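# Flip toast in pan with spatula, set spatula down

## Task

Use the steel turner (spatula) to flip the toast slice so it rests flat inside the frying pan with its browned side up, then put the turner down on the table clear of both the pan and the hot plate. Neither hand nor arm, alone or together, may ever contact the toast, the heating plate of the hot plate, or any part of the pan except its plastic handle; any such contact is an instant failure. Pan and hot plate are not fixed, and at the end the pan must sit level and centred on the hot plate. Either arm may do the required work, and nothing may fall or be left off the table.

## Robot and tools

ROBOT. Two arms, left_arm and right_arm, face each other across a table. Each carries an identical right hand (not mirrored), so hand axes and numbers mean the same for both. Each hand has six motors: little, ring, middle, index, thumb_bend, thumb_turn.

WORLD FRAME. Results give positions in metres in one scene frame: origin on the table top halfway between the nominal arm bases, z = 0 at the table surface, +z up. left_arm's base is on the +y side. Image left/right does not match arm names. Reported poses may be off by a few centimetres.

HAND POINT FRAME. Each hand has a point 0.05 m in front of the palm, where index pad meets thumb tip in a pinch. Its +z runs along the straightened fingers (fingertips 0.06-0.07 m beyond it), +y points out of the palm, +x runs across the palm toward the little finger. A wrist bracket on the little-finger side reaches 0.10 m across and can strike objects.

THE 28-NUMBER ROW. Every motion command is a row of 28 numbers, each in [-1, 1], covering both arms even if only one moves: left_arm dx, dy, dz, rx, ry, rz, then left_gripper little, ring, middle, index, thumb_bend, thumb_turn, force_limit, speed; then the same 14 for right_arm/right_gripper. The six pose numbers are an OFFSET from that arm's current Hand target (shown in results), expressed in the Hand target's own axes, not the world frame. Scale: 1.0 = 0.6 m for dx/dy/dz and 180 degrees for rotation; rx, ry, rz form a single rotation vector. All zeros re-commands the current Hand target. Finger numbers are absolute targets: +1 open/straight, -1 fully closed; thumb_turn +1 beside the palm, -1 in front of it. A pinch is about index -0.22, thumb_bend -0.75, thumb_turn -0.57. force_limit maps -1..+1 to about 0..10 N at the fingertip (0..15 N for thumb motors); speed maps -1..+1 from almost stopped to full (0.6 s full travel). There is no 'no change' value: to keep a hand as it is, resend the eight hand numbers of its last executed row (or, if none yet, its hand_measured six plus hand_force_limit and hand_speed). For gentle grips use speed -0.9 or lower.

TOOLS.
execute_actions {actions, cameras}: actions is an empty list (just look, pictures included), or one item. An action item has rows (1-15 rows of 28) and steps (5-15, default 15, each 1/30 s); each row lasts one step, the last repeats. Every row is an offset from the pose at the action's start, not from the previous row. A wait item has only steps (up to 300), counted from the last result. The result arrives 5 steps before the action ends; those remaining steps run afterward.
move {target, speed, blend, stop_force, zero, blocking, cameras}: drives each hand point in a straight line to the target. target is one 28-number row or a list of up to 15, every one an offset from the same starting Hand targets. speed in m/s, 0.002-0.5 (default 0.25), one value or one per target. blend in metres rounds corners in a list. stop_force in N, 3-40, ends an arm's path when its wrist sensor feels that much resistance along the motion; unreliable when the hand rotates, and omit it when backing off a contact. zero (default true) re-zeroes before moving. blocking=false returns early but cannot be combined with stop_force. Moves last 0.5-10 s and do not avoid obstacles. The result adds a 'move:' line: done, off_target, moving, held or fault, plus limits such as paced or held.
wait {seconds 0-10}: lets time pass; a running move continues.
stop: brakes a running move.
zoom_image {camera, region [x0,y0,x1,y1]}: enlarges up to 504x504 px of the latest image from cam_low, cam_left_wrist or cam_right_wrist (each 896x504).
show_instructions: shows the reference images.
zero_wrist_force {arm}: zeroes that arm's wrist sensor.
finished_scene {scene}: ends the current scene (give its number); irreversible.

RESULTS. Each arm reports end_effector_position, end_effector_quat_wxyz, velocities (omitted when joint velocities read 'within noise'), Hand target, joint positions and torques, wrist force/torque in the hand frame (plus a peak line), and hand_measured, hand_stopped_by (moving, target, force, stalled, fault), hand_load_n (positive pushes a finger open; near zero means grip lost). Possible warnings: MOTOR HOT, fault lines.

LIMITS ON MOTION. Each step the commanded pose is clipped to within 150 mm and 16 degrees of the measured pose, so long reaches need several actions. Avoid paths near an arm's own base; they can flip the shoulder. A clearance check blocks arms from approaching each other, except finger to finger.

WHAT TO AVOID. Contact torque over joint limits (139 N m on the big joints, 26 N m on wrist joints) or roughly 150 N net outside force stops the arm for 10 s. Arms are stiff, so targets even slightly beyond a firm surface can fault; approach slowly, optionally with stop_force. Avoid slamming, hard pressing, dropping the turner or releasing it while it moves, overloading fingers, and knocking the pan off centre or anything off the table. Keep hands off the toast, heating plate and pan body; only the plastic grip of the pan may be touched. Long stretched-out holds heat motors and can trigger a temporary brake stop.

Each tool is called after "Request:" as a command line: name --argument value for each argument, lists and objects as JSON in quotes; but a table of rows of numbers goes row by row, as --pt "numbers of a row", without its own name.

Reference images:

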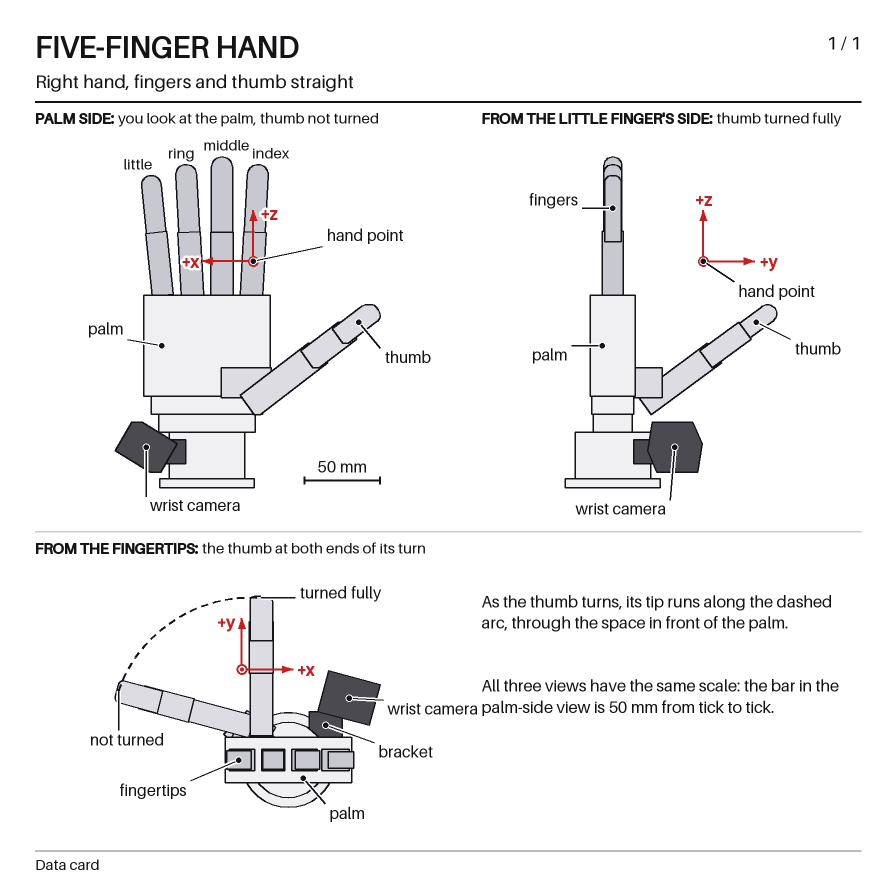

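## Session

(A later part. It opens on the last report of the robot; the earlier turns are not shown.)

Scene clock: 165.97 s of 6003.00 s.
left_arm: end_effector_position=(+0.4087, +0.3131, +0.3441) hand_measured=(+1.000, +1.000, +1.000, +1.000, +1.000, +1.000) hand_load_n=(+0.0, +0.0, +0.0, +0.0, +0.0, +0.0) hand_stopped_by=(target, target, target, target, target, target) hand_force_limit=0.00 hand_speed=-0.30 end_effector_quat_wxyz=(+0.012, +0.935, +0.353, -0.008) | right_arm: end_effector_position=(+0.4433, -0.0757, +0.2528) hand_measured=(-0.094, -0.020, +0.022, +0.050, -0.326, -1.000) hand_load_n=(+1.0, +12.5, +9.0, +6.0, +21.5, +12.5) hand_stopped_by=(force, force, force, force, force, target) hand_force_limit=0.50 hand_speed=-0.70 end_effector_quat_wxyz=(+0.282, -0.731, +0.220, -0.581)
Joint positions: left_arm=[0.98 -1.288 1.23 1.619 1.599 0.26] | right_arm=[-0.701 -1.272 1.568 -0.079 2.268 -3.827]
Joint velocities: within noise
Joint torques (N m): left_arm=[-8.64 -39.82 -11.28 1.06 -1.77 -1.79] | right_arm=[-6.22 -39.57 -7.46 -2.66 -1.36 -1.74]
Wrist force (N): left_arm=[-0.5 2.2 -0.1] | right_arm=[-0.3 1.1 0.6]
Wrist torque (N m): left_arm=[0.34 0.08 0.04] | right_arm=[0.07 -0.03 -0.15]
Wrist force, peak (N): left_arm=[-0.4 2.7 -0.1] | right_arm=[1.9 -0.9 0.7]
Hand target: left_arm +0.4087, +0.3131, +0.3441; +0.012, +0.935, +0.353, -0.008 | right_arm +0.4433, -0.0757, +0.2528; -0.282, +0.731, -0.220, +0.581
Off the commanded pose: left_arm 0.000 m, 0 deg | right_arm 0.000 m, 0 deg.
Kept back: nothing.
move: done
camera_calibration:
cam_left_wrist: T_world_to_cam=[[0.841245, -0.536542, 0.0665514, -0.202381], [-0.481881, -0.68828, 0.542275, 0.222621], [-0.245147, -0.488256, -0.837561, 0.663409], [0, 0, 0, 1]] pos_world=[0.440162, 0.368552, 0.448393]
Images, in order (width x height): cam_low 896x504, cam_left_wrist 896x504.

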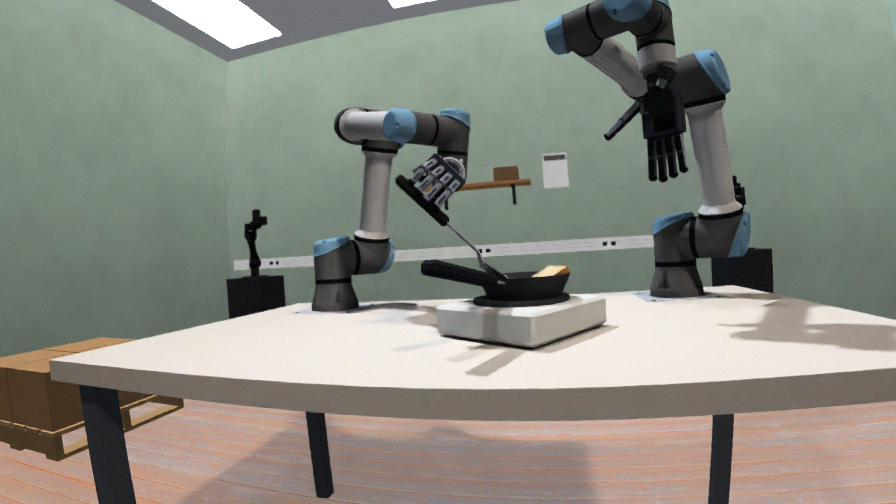

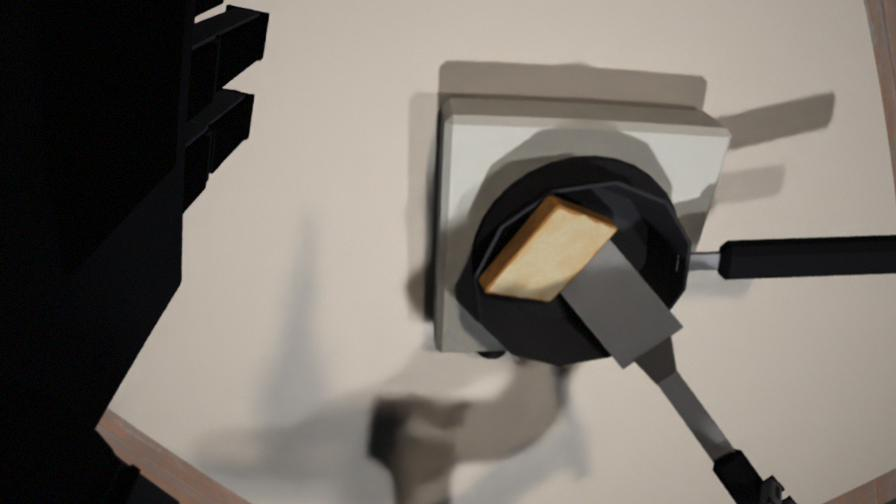

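Request:
move --target '[0,0,0,0,0,0,1,1,1,1,1,1,0,-0.3,-0.0229,-0.024,-0.0035,0,0,0,-0.7,-0.7,-0.7,-0.7,-0.9,-1,0.5,-0.7]' --speed 0.015 --stop_force 4 --cameras '["cam_low","cam_left_wrist"]'

Request:
zoom_image --camera "cam_left_wrist" --region '[470, 140, 720, 390]'

Request:
zoom_image --camera "cam_low" --region '[380, 160, 600, 330]'

Scene clock: 169.10 s of 6003.00 s.
left_arm: end_effector_position=(+0.4087, +0.3131, +0.3441) hand_measured=(+1.000, +1.000, +1.000, +1.000, +1.000, +1.000) hand_load_n=(+0.0, +0.0, +0.0, +0.0, +0.0, +0.0) hand_stopped_by=(target, target, target, target, target, target) hand_force_limit=0.00 hand_speed=-0.30 end_effector_quat_wxyz=(+0.012, +0.935, +0.353, -0.008) | right_arm: end_effector_position=(+0.4380, -0.0564, +0.2528) hand_measured=(-0.094, -0.020, +0.022, +0.050, -0.326, -1.000) hand_load_n=(+1.0, +12.0, +9.0, +6.0, +21.5, +12.5) hand_stopped_by=(force, force, force, force, force, target) hand_force_limit=0.50 hand_speed=-0.70 end_effector_quat_wxyz=(+0.282, -0.731, +0.220, -0.581)
Joint positions: left_arm=[0.98 -1.288 1.23 1.619 1.599 0.26] | right_arm=[-0.667 -1.234 1.517 -0.059 2.301 -3.818]
Joint velocities: within noise
Joint torques (N m): left_arm=[-8.69 -40.08 -11.35 1.05 -1.83 -1.89] | right_arm=[-6.76 -41.69 -7.31 -2.62 -1.23 -1.78]
Wrist force (N): left_arm=[-0.4 2.3 0.0] | right_arm=[-0.2 1.0 0.5]
Wrist torque (N m): left_arm=[0.36 0.08 0.05] | right_arm=[0.07 -0.04 -0.13]
Wrist force, peak (N): left_arm=[-0.7 2.6 0.0] | right_arm=[-0.9 1.2 0.5]
Hand target: left_arm +0.4087, +0.3131, +0.3441; +0.012, +0.935, +0.353, -0.008 | right_arm +0.4380, -0.0564, +0.2528; -0.282, +0.731, -0.220, +0.581
Off the commanded pose: left_arm 0.000 m, 0 deg | right_arm 0.000 m, 0 deg.
Kept back: nothing.
move: done
camera_calibration:
cam_left_wrist: T_world_to_cam=[[0.841245, -0.536542, 0.0665515, -0.202381], [-0.481881, -0.688279, 0.542275, 0.222621], [-0.245147, -0.488256, -0.837561, 0.663409], [0, 0, 0, 1]] pos_world=[0.440162, 0.368552, 0.448393]
Images, in order (width x height): cam_low 896x504, cam_left_wrist 896x504.

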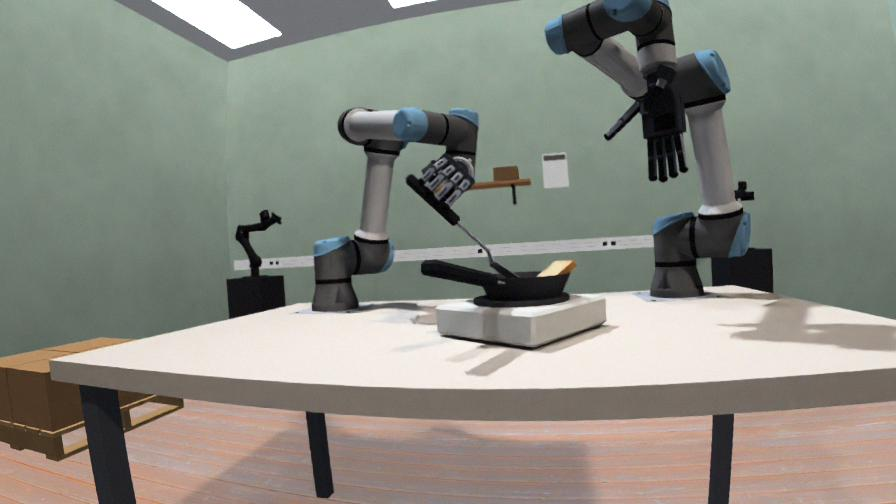

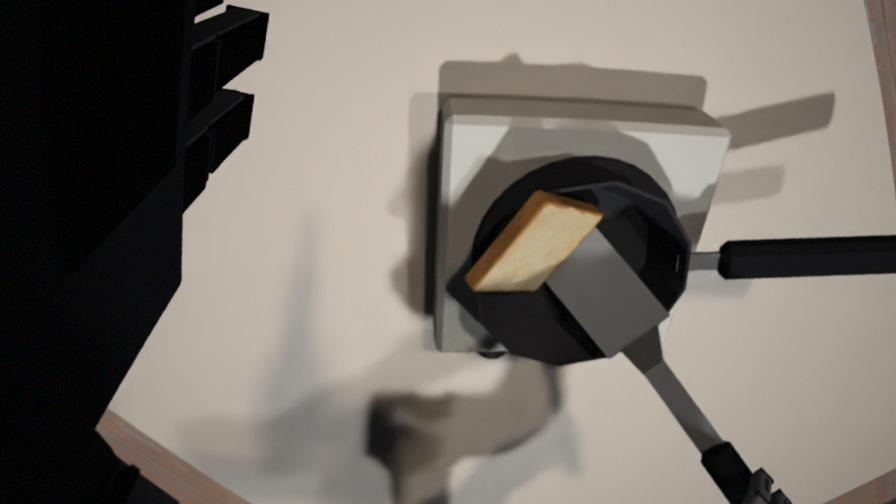

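Scaled by 2.016.

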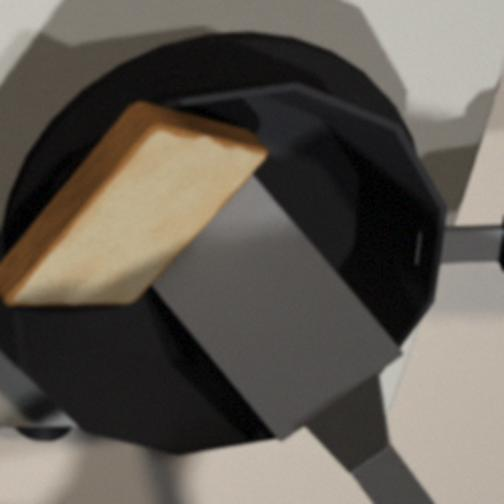

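Scaled by 2.291.

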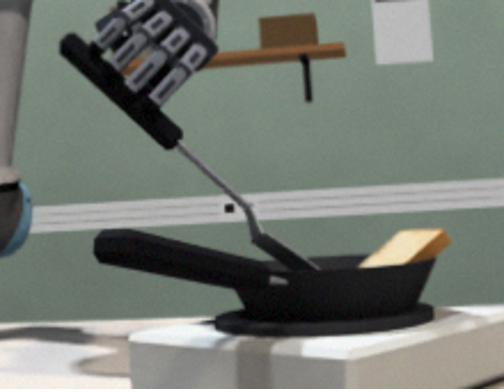

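Request:
move --target '[0,0,0,0,0,0,1,1,1,1,1,1,0,-0.3,-0.0194,-0.0204,-0.003,0,0,0,-0.7,-0.7,-0.7,-0.7,-0.9,-1,0.5,-0.7]' --speed 0.015 --stop_force 3 --cameras '["cam_low","cam_left_wrist"]'

Request:
zoom_image --camera "cam_left_wrist" --region '[450, 140, 700, 390]'

Request:
zoom_image --camera "cam_low" --region '[380, 160, 600, 330]'

Scene clock: 171.53 s of 6003.00 s.
left_arm: end_effector_position=(+0.4087, +0.3131, +0.3441) hand_measured=(+1.000, +1.000, +1.000, +1.000, +1.000, +1.000) hand_load_n=(+0.0, +0.0, +0.0, +0.0, +0.0, +0.0) hand_stopped_by=(target, target, target, target, target, target) hand_force_limit=0.00 hand_speed=-0.30 end_effector_quat_wxyz=(+0.012, +0.935, +0.353, -0.008) | right_arm: end_effector_position=(+0.4335, -0.0400, +0.2528) hand_measured=(-0.094, -0.020, +0.022, +0.050, -0.326, -1.000) hand_load_n=(+1.0, +12.5, +9.0, +6.0, +21.5, +12.5) hand_stopped_by=(force, force, force, force, force, target) hand_force_limit=0.50 hand_speed=-0.70 end_effector_quat_wxyz=(+0.282, -0.731, +0.220, -0.581)
Joint positions: left_arm=[0.98 -1.288 1.23 1.619 1.599 0.26] | right_arm=[-0.64 -1.201 1.472 -0.041 2.327 -3.809]
Joint velocities: within noise
Joint torques (N m): left_arm=[-8.04 -38.96 -11.21 1.06 -1.72 -1.83] | right_arm=[-6.18 -42.23 -9.01 -2.63 -1.31 -1.66]
Wrist force (N): left_arm=[-0.4 2.3 0.0] | right_arm=[-0.5 1.2 0.6]
Wrist torque (N m): left_arm=[0.36 0.08 0.05] | right_arm=[0.10 0.01 -0.16]
Wrist force, peak (N): left_arm=[-0.3 2.7 -0.1] | right_arm=[-0.3 1.5 0.4]
Hand target: left_arm +0.4087, +0.3131, +0.3441; +0.012, +0.935, +0.353, -0.008 | right_arm +0.4335, -0.0400, +0.2528; -0.282, +0.731, -0.220, +0.581
Off the commanded pose: left_arm 0.000 m, 0 deg | right_arm 0.000 m, 0 deg.
Kept back: nothing.
move: done
camera_calibration:
cam_left_wrist: T_world_to_cam=[[0.841245, -0.536542, 0.0665514, -0.202381], [-0.481881, -0.68828, 0.542275, 0.222621], [-0.245147, -0.488256, -0.837561, 0.663409], [0, 0, 0, 1]] pos_world=[0.440162, 0.368552, 0.448393]
Images, in order (width x height): cam_low 896x504, cam_left_wrist 896x504.

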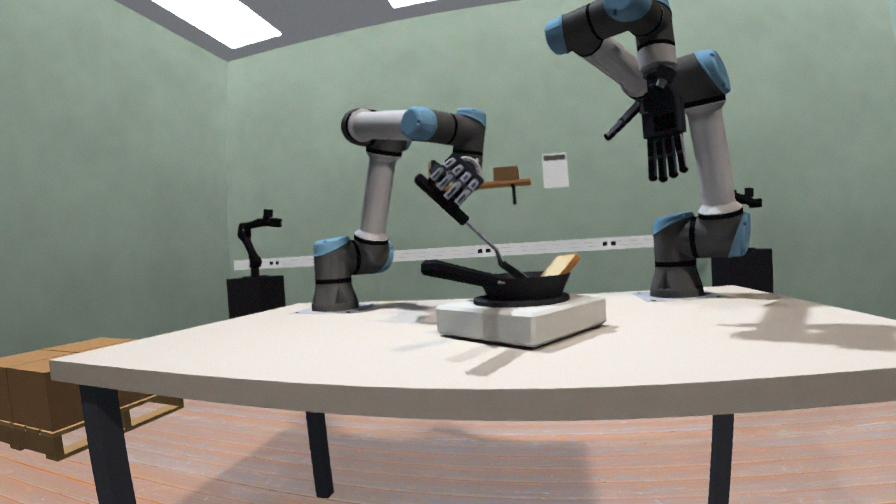

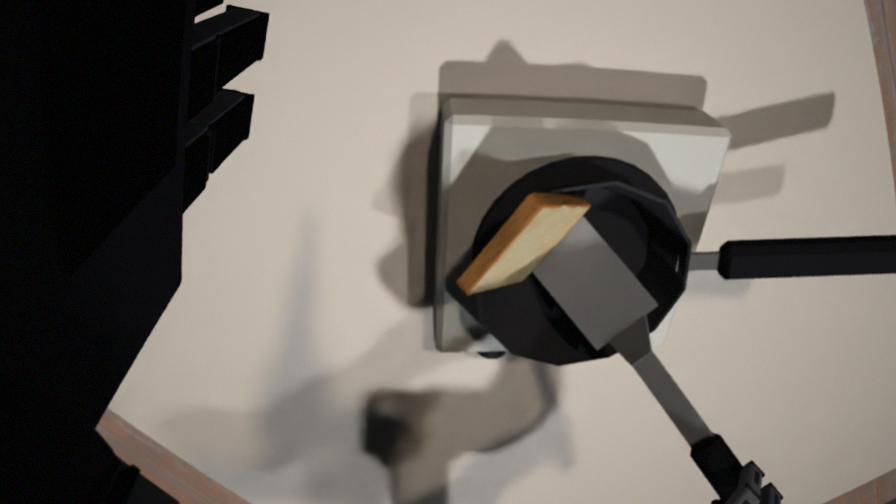

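Scaled by 2.016.

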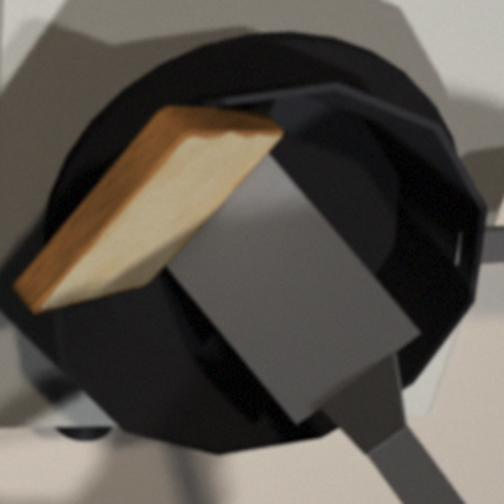

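Scaled by 2.291.

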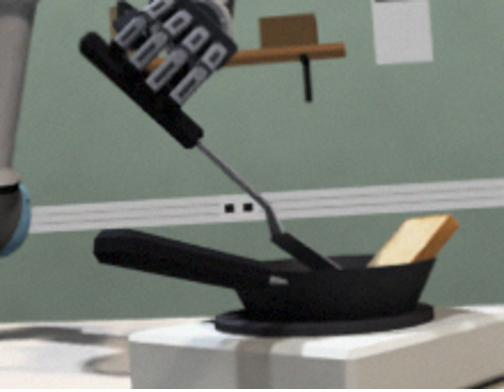

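Request:
move --target '[0,0,0,0,0,0,1,1,1,1,1,1,0,-0.3,-0.0137,-0.0144,-0.0021,0,0,0,-0.7,-0.7,-0.7,-0.7,-0.9,-1,0.5,-0.7]' --speed 0.015 --stop_force 3 --cameras '["cam_low","cam_left_wrist"]'

Request:
zoom_image --camera "cam_left_wrist" --region '[450, 140, 700, 390]'

Request:
zoom_image --camera "cam_low" --region '[380, 160, 600, 330]'

Scene clock: 173.90 s of 6003.00 s.
left_arm: end_effector_position=(+0.4087, +0.3131, +0.3441) hand_measured=(+1.000, +1.000, +1.000, +1.000, +1.000, +1.000) hand_load_n=(+0.0, +0.0, +0.0, +0.0, +0.0, +0.0) hand_stopped_by=(target, target, target, target, target, target) hand_force_limit=0.00 hand_speed=-0.30 end_effector_quat_wxyz=(+0.012, +0.935, +0.353, -0.008) | right_arm: end_effector_position=(+0.4304, -0.0284, +0.2528) hand_measured=(-0.094, -0.020, +0.022, +0.050, -0.326, -1.000) hand_load_n=(+1.0, +12.5, +8.5, +6.0, +22.0, +12.5) hand_stopped_by=(force, force, force, force, force, target) hand_force_limit=0.50 hand_speed=-0.70 end_effector_quat_wxyz=(+0.282, -0.731, +0.220, -0.581)
Joint positions: left_arm=[0.98 -1.288 1.23 1.619 1.599 0.26] | right_arm=[-0.622 -1.177 1.439 -0.028 2.345 -3.804]
Joint velocities: within noise
Joint torques (N m): left_arm=[-8.1 -39.83 -10.95 1.01 -1.82 -1.88] | right_arm=[-6.11 -44.08 -7.7 -2.67 -1.23 -1.73]
Wrist force (N): left_arm=[-0.3 2.3 -0.2] | right_arm=[-0.1 1.1 0.8]
Wrist torque (N m): left_arm=[0.37 0.06 0.06] | right_arm=[0.07 -0.05 -0.15]
Wrist force, peak (N): left_arm=[-0.7 2.6 -0.2] | right_arm=[-0.6 1.5 0.7]
Hand target: left_arm +0.4087, +0.3131, +0.3441; +0.012, +0.935, +0.353, -0.008 | right_arm +0.4304, -0.0284, +0.2528; -0.282, +0.731, -0.220, +0.581
Off the commanded pose: left_arm 0.000 m, 0 deg | right_arm 0.000 m, 0 deg.
Kept back: nothing.
move: done
camera_calibration:
cam_left_wrist: T_world_to_cam=[[0.841245, -0.536542, 0.0665515, -0.202381], [-0.481881, -0.68828, 0.542275, 0.222621], [-0.245147, -0.488256, -0.837561, 0.663409], [0, 0, 0, 1]] pos_world=[0.440162, 0.368552, 0.448393]
Images, in order (width x height): cam_low 896x504, cam_left_wrist 896x504.

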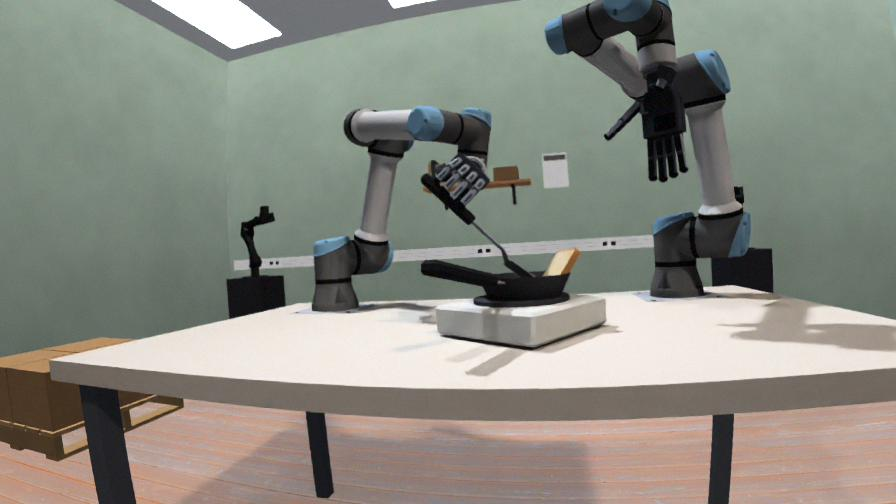

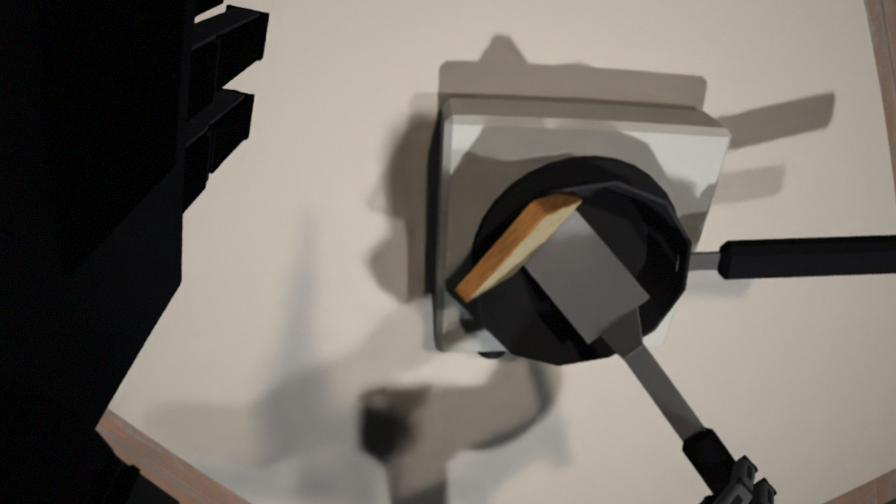

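Scaled by 2.016.

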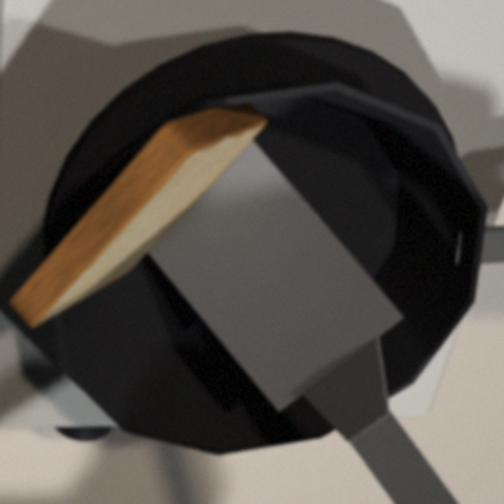

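Scaled by 2.291.

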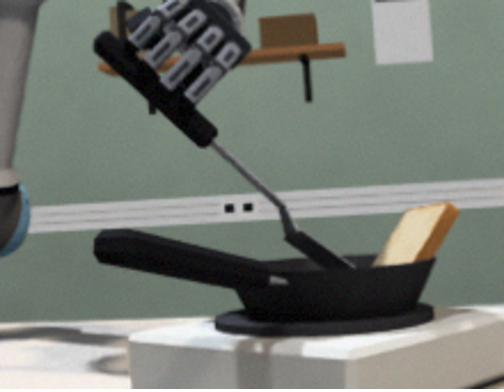

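Request:
move --target '[0,0,0,0,0,0,1,1,1,1,1,1,0,-0.3,-0.0114,-0.012,-0.0017,0,0,0,-0.7,-0.7,-0.7,-0.7,-0.9,-1,0.5,-0.7]' --speed 0.01 --stop_force 3 --cameras '["cam_low","cam_left_wrist"]'

Request:
zoom_image --camera "cam_left_wrist" --region '[450, 140, 700, 390]'

Request:
zoom_image --camera "cam_low" --region '[380, 160, 600, 330]'

Scene clock: 176.23 s of 6003.00 s.
left_arm: end_effector_position=(+0.4087, +0.3131, +0.3441) hand_measured=(+1.000, +1.000, +1.000, +1.000, +1.000, +1.000) hand_load_n=(+0.0, +0.0, +0.0, +0.0, +0.0, +0.0) hand_stopped_by=(target, target, target, target, target, target) hand_force_limit=0.00 hand_speed=-0.30 end_effector_quat_wxyz=(+0.012, +0.935, +0.353, -0.008) | right_arm: end_effector_position=(+0.4278, -0.0188, +0.2528) hand_measured=(-0.094, -0.020, +0.022, +0.050, -0.326, -1.000) hand_load_n=(+1.0, +12.5, +9.0, +6.0, +21.5, +12.5) hand_stopped_by=(force, force, force, force, force, target) hand_force_limit=0.50 hand_speed=-0.70 end_effector_quat_wxyz=(+0.282, -0.731, +0.220, -0.581)
Joint positions: left_arm=[0.98 -1.288 1.23 1.619 1.599 0.26] | right_arm=[-0.607 -1.158 1.41 -0.016 2.359 -3.799]
Joint velocities: within noise
Joint torques (N m): left_arm=[-8.05 -39.48 -11.17 1.09 -1.77 -1.85] | right_arm=[-5.91 -44 -9.04 -2.56 -1.35 -0.93]
Wrist force (N): left_arm=[-0.4 2.5 -0.1] | right_arm=[-0.5 1.5 0.9]
Wrist torque (N m): left_arm=[0.39 0.07 0.06] | right_arm=[0.13 0.00 -0.16]
Wrist force, peak (N): left_arm=[-0.2 2.8 0.0] | right_arm=[-0.4 1.7 0.9]
Hand target: left_arm +0.4087, +0.3131, +0.3441; +0.012, +0.935, +0.353, -0.008 | right_arm +0.4278, -0.0188, +0.2528; -0.282, +0.731, -0.220, +0.581
Off the commanded pose: left_arm 0.000 m, 0 deg | right_arm 0.000 m, 0 deg.
Kept back: nothing.
move: done
camera_calibration:
cam_left_wrist: T_world_to_cam=[[0.841245, -0.536542, 0.0665516, -0.202381], [-0.481881, -0.68828, 0.542275, 0.222621], [-0.245147, -0.488256, -0.837561, 0.663409], [0, 0, 0, 1]] pos_world=[0.440162, 0.368552, 0.448393]
Images, in order (width x height): cam_low 896x504, cam_left_wrist 896x504.

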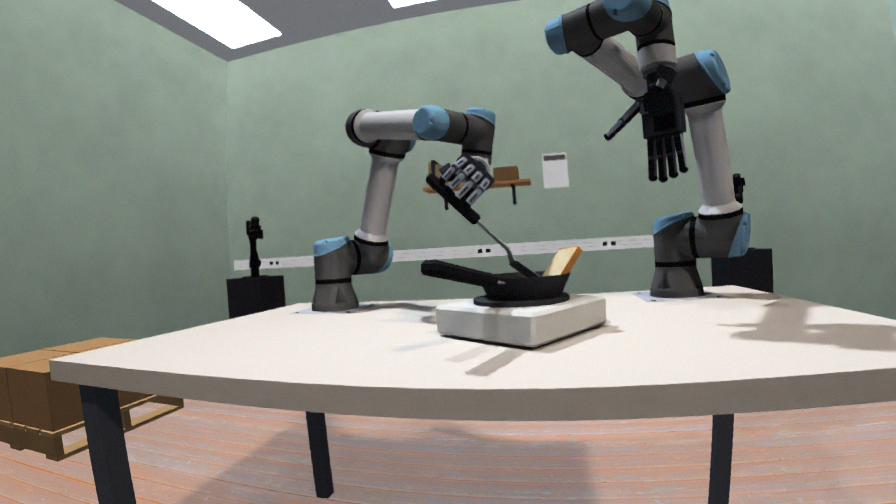

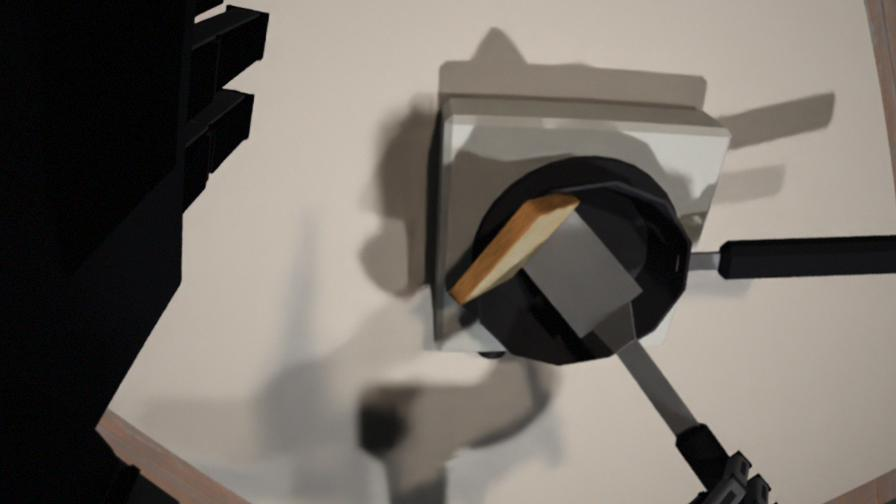

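Scaled by 2.016.

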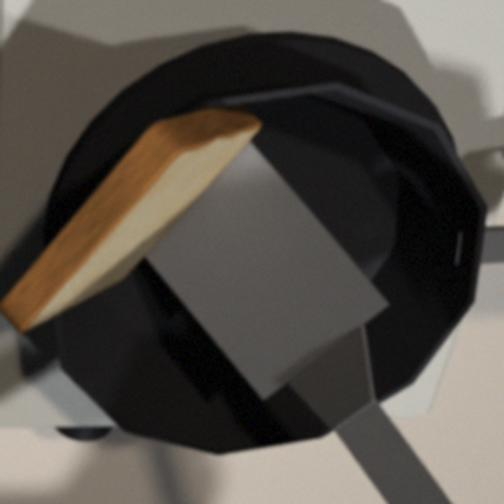

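Scaled by 2.291.

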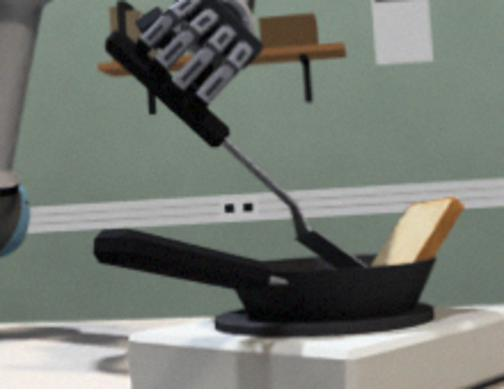

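Request:
move --target '[0,0,0,0,0,0,1,1,1,1,1,1,0,-0.3,0.0172,0.018,0.0026,0,0,0,-0.7,-0.7,-0.7,-0.7,-0.9,-1,0.5,-0.7]' --speed 0.02 --cameras '["cam_low","cam_left_wrist"]'

Request:
zoom_image --camera "cam_left_wrist" --region '[450, 140, 700, 390]'

Request:
zoom_image --camera "cam_low" --region '[380, 160, 600, 330]'

Scene clock: 178.70 s of 6003.00 s.
left_arm: end_effector_position=(+0.4087, +0.3131, +0.3441) hand_measured=(+1.000, +1.000, +1.000, +1.000, +1.000, +1.000) hand_load_n=(+0.0, +0.0, +0.0, +0.0, +0.0, +0.0) hand_stopped_by=(target, target, target, target, target, target) hand_force_limit=0.00 hand_speed=-0.30 end_effector_quat_wxyz=(+0.012, +0.935, +0.353, -0.008) | right_arm: end_effector_position=(+0.4318, -0.0335, +0.2528) hand_measured=(-0.094, -0.020, +0.022, +0.050, -0.326, -1.000) hand_load_n=(+1.0, +12.5, +9.0, +6.0, +21.5, +12.5) hand_stopped_by=(force, force, force, force, force, target) hand_force_limit=0.50 hand_speed=-0.70 end_effector_quat_wxyz=(+0.282, -0.731, +0.220, -0.581)
Joint positions: left_arm=[0.98 -1.288 1.23 1.619 1.599 0.26] | right_arm=[-0.63 -1.188 1.453 -0.034 2.337 -3.806]
Joint velocities: within noise
Joint torques (N m): left_arm=[-7.99 -38.94 -11.43 1.08 -1.72 -1.92] | right_arm=[5.64 -28.55 -34.01 -1.16 1.05 -1.25]
Wrist force (N): left_arm=[-0.4 2.3 -0.3] | right_arm=[-0.4 1.2 0.4]
Wrist torque (N m): left_arm=[0.38 0.07 0.05] | right_arm=[0.11 0.00 -0.16]
Wrist force, peak (N): left_arm=[-0.4 2.7 0.2] | right_arm=[-0.7 1.4 0.8]
Hand target: left_arm +0.4087, +0.3131, +0.3441; +0.012, +0.935, +0.353, -0.008 | right_arm +0.4317, -0.0333, +0.2529; -0.282, +0.731, -0.220, +0.581
Off the commanded pose: left_arm 0.000 m, 0 deg | right_arm 0.000 m, 0 deg.
Kept back: nothing.
move: done
camera_calibration:
cam_left_wrist: T_world_to_cam=[[0.841245, -0.536542, 0.0665513, -0.202381], [-0.481881, -0.68828, 0.542275, 0.222621], [-0.245147, -0.488256, -0.837561, 0.663409], [0, 0, 0, 1]] pos_world=[0.440162, 0.368552, 0.448393]
Images, in order (width x height): cam_low 896x504, cam_left_wrist 896x504.

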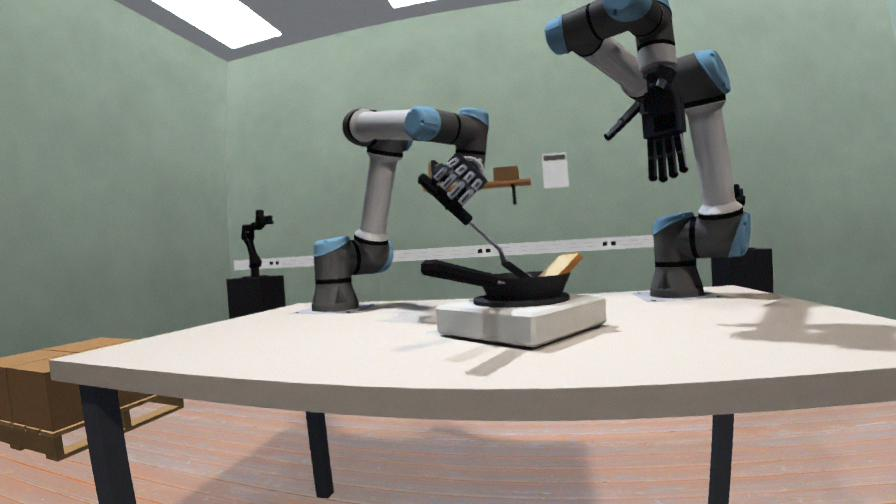

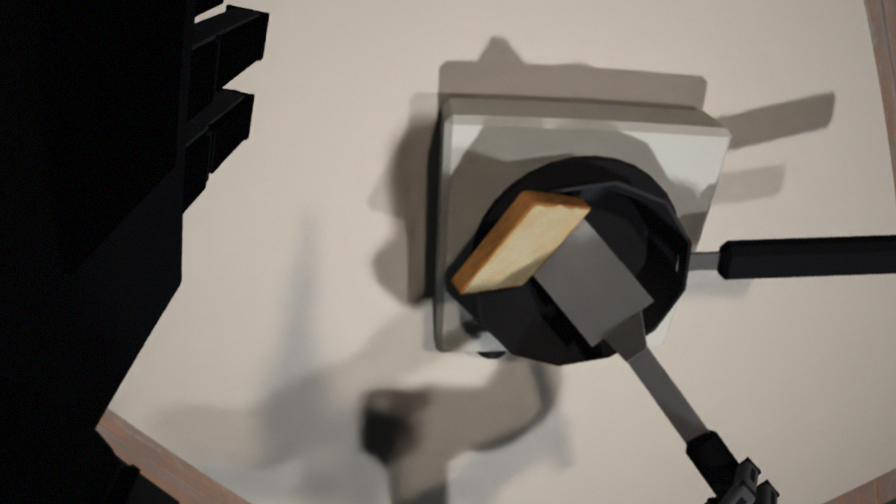

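Scaled by 2.016.

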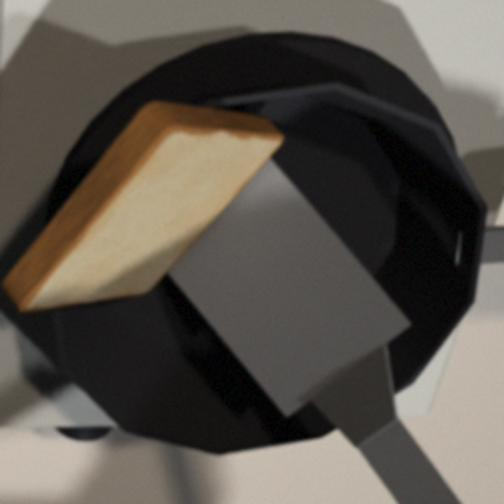

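Scaled by 2.291.

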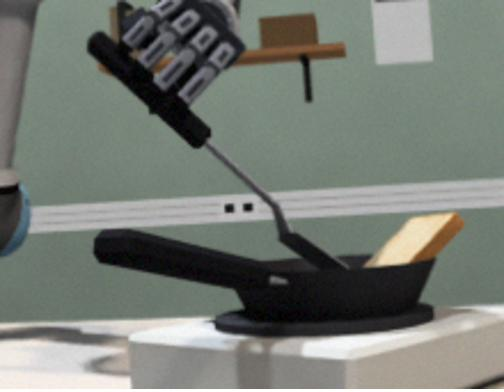

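Request:
move --target '[0,0,0,0,0,0,1,1,1,1,1,1,0,-0.3,0.0172,0.018,0.0026,0,0,0,-0.7,-0.7,-0.7,-0.7,-0.9,-1,0.5,-0.7]' --speed 0.02 --cameras '["cam_low","cam_left_wrist"]'

Request:
zoom_image --camera "cam_left_wrist" --region '[450, 140, 700, 390]'

Request:
zoom_image --camera "cam_low" --region '[380, 160, 600, 330]'

Scene clock: 180.33 s of 6003.00 s.
left_arm: end_effector_position=(+0.4087, +0.3131, +0.3441) hand_measured=(+1.000, +1.000, +1.000, +1.000, +1.000, +1.000) hand_load_n=(+0.0, +0.0, +0.0, +0.0, +0.0, +0.0) hand_stopped_by=(target, target, target, target, target, target) hand_force_limit=0.00 hand_speed=-0.30 end_effector_quat_wxyz=(+0.012, +0.935, +0.353, -0.008) | right_arm: end_effector_position=(+0.4357, -0.0480, +0.2528) hand_measured=(-0.094, -0.020, +0.022, +0.050, -0.326, -1.000) hand_load_n=(+0.5, +12.5, +9.0, +6.0, +22.0, +13.0) hand_stopped_by=(force, force, force, force, force, target) hand_force_limit=0.50 hand_speed=-0.70 end_effector_quat_wxyz=(+0.282, -0.731, +0.220, -0.581)
Joint positions: left_arm=[0.98 -1.288 1.23 1.619 1.599 0.26] | right_arm=[-0.653 -1.217 1.494 -0.05 2.314 -3.813]
Joint velocities: within noise
Joint torques (N m): left_arm=[-7.77 -39.25 -11.32 1.08 -1.76 -1.75] | right_arm=[6.64 -27.33 -32.84 -1.34 1.2 -1.16]
Wrist force (N): left_arm=[-0.5 2.3 0.0] | right_arm=[-0.4 1.2 0.3]
Wrist torque (N m): left_arm=[0.36 0.08 0.04] | right_arm=[0.11 0.00 -0.15]
Wrist force, peak (N): left_arm=[-0.6 2.6 -0.3] | right_arm=[-0.3 1.3 0.8]
Hand target: left_arm +0.4087, +0.3131, +0.3441; +0.012, +0.935, +0.353, -0.008 | right_arm +0.4357, -0.0478, +0.2529; -0.282, +0.731, -0.220, +0.581
Off the commanded pose: left_arm 0.000 m, 0 deg | right_arm 0.000 m, 0 deg.
Kept back: nothing.
move: done
camera_calibration:
cam_left_wrist: T_world_to_cam=[[0.841245, -0.536542, 0.0665514, -0.202381], [-0.481881, -0.68828, 0.542275, 0.222621], [-0.245147, -0.488256, -0.837561, 0.663409], [0, 0, 0, 1]] pos_world=[0.440162, 0.368552, 0.448393]
Images, in order (width x height): cam_low 896x504, cam_left_wrist 896x504.

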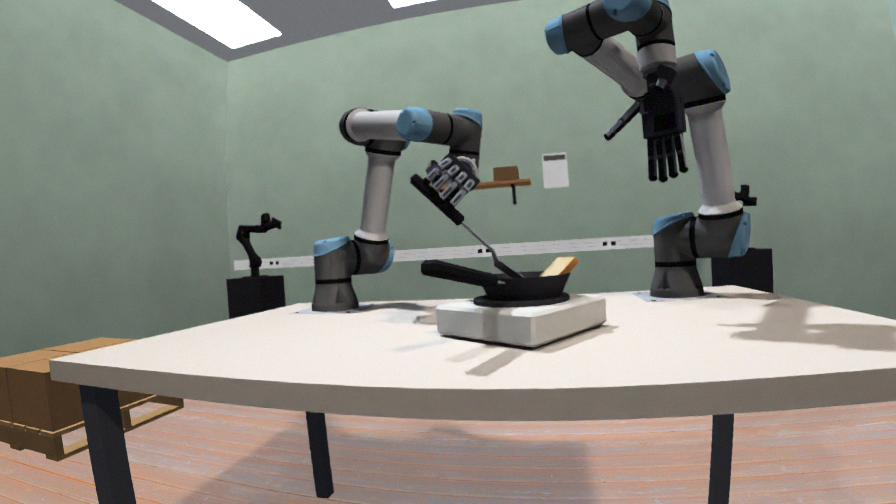

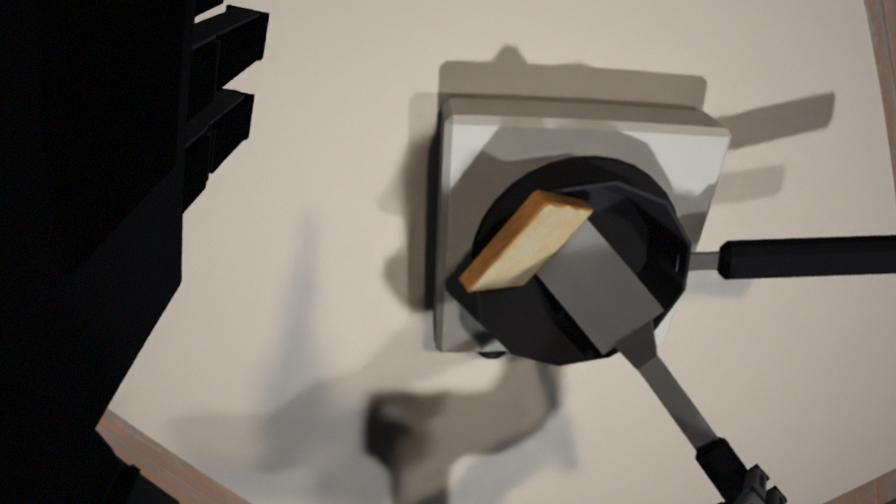

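Scaled by 2.016.

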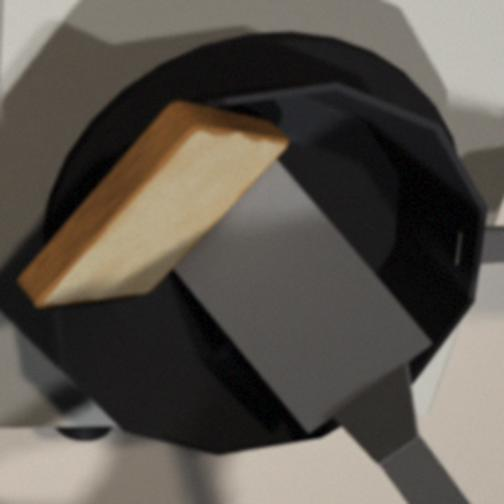

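Scaled by 2.291.

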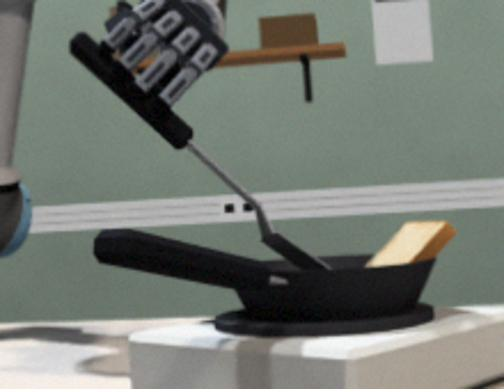

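Request:
move --target '[0,0,0,0,0,0,1,1,1,1,1,1,0,-0.3,0.0172,0.018,0.0026,0,0,0,-0.7,-0.7,-0.7,-0.7,-0.9,-1,0.5,-0.7]' --speed 0.03 --cameras '["cam_low","cam_left_wrist"]'

Request:
zoom_image --camera "cam_left_wrist" --region '[450, 140, 700, 390]'

Request:
zoom_image --camera "cam_low" --region '[380, 160, 600, 330]'

Scene clock: 181.43 s of 6003.00 s.
left_arm: end_effector_position=(+0.4087, +0.3131, +0.3441) hand_measured=(+1.000, +1.000, +1.000, +1.000, +1.000, +1.000) hand_load_n=(+0.0, +0.0, +0.0, +0.0, +0.0, +0.0) hand_stopped_by=(target, target, target, target, target, target) hand_force_limit=0.00 hand_speed=-0.30 end_effector_quat_wxyz=(+0.012, +0.935, +0.353, -0.008) | right_arm: end_effector_position=(+0.4396, -0.0624, +0.2528) hand_measured=(-0.094, -0.020, +0.022, +0.050, -0.326, -1.000) hand_load_n=(+1.0, +12.5, +9.0, +6.0, +22.0, +12.5) hand_stopped_by=(force, force, force, force, force, target) hand_force_limit=0.50 hand_speed=-0.70 end_effector_quat_wxyz=(+0.282, -0.731, +0.220, -0.581) end_effector_velocity=(+0.000, +0.001, +0.002) end_effector_angular_velocity=(+0.001, -0.004, -0.001)
Joint positions: left_arm=[0.98 -1.288 1.23 1.619 1.599 0.26] | right_arm=[-0.677 -1.246 1.533 -0.066 2.291 -3.821]
Joint velocities: left_arm=[within noise] | right_arm=[0.002 0.002 -0.005 -0.001 0.004 -0.001]
Joint torques (N m): left_arm=[-7.43 -38.77 -11.02 1.04 -1.76 -1.83] | right_arm=[6.55 -23.66 -35.51 -0.13 1.55 -0.44]
Wrist force (N): left_arm=[-0.3 2.5 -0.1] | right_arm=[-0.5 0.9 0.6]
Wrist torque (N m): left_arm=[0.39 0.06 0.06] | right_arm=[0.05 -0.01 -0.16]
Wrist force, peak (N): left_arm=[-0.3 2.6 -0.1] | right_arm=[-0.5 1.6 0.5]
Hand target: left_arm +0.4087, +0.3131, +0.3441; +0.012, +0.935, +0.353, -0.008 | right_arm +0.4396, -0.0623, +0.2529; -0.282, +0.731, -0.220, +0.581
Off the commanded pose: left_arm 0.000 m, 0 deg | right_arm 0.000 m, 0 deg.
Kept back: nothing.
move: done
camera_calibration:
cam_left_wrist: T_world_to_cam=[[0.841245, -0.536542, 0.0665513, -0.202381], [-0.481881, -0.68828, 0.542275, 0.222621], [-0.245147, -0.488256, -0.837561, 0.663409], [0, 0, 0, 1]] pos_world=[0.440162, 0.368552, 0.448392]
Images, in order (width x height): cam_low 896x504, cam_left_wrist 896x504.

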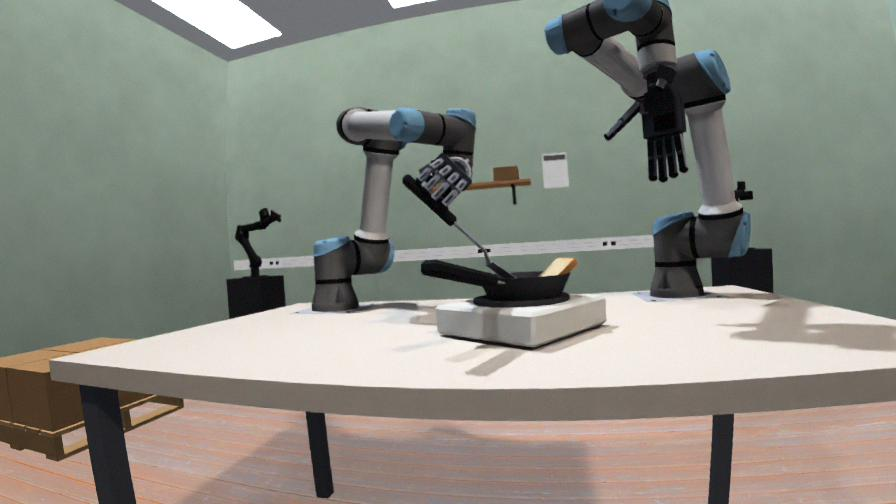

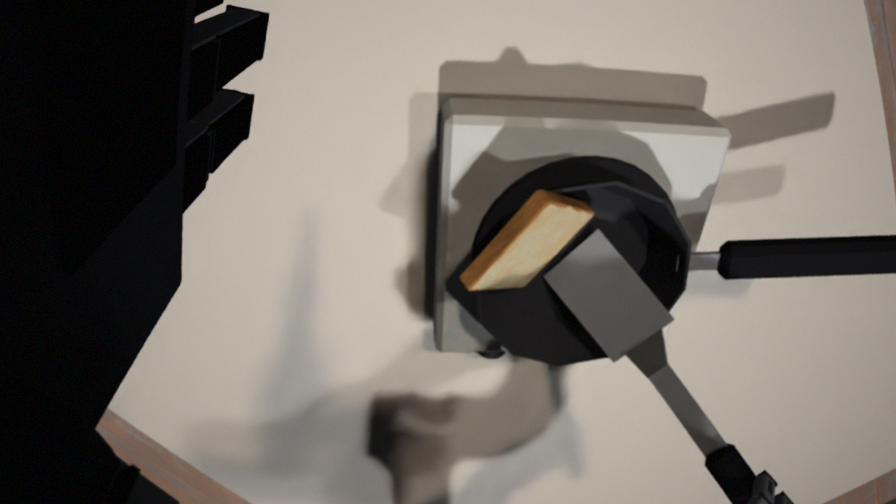

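Scaled by 2.016.

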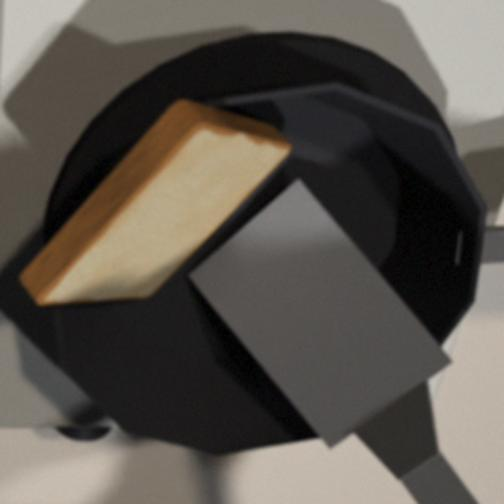

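Scaled by 2.291.

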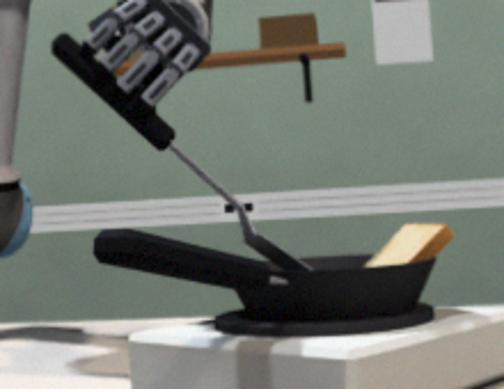

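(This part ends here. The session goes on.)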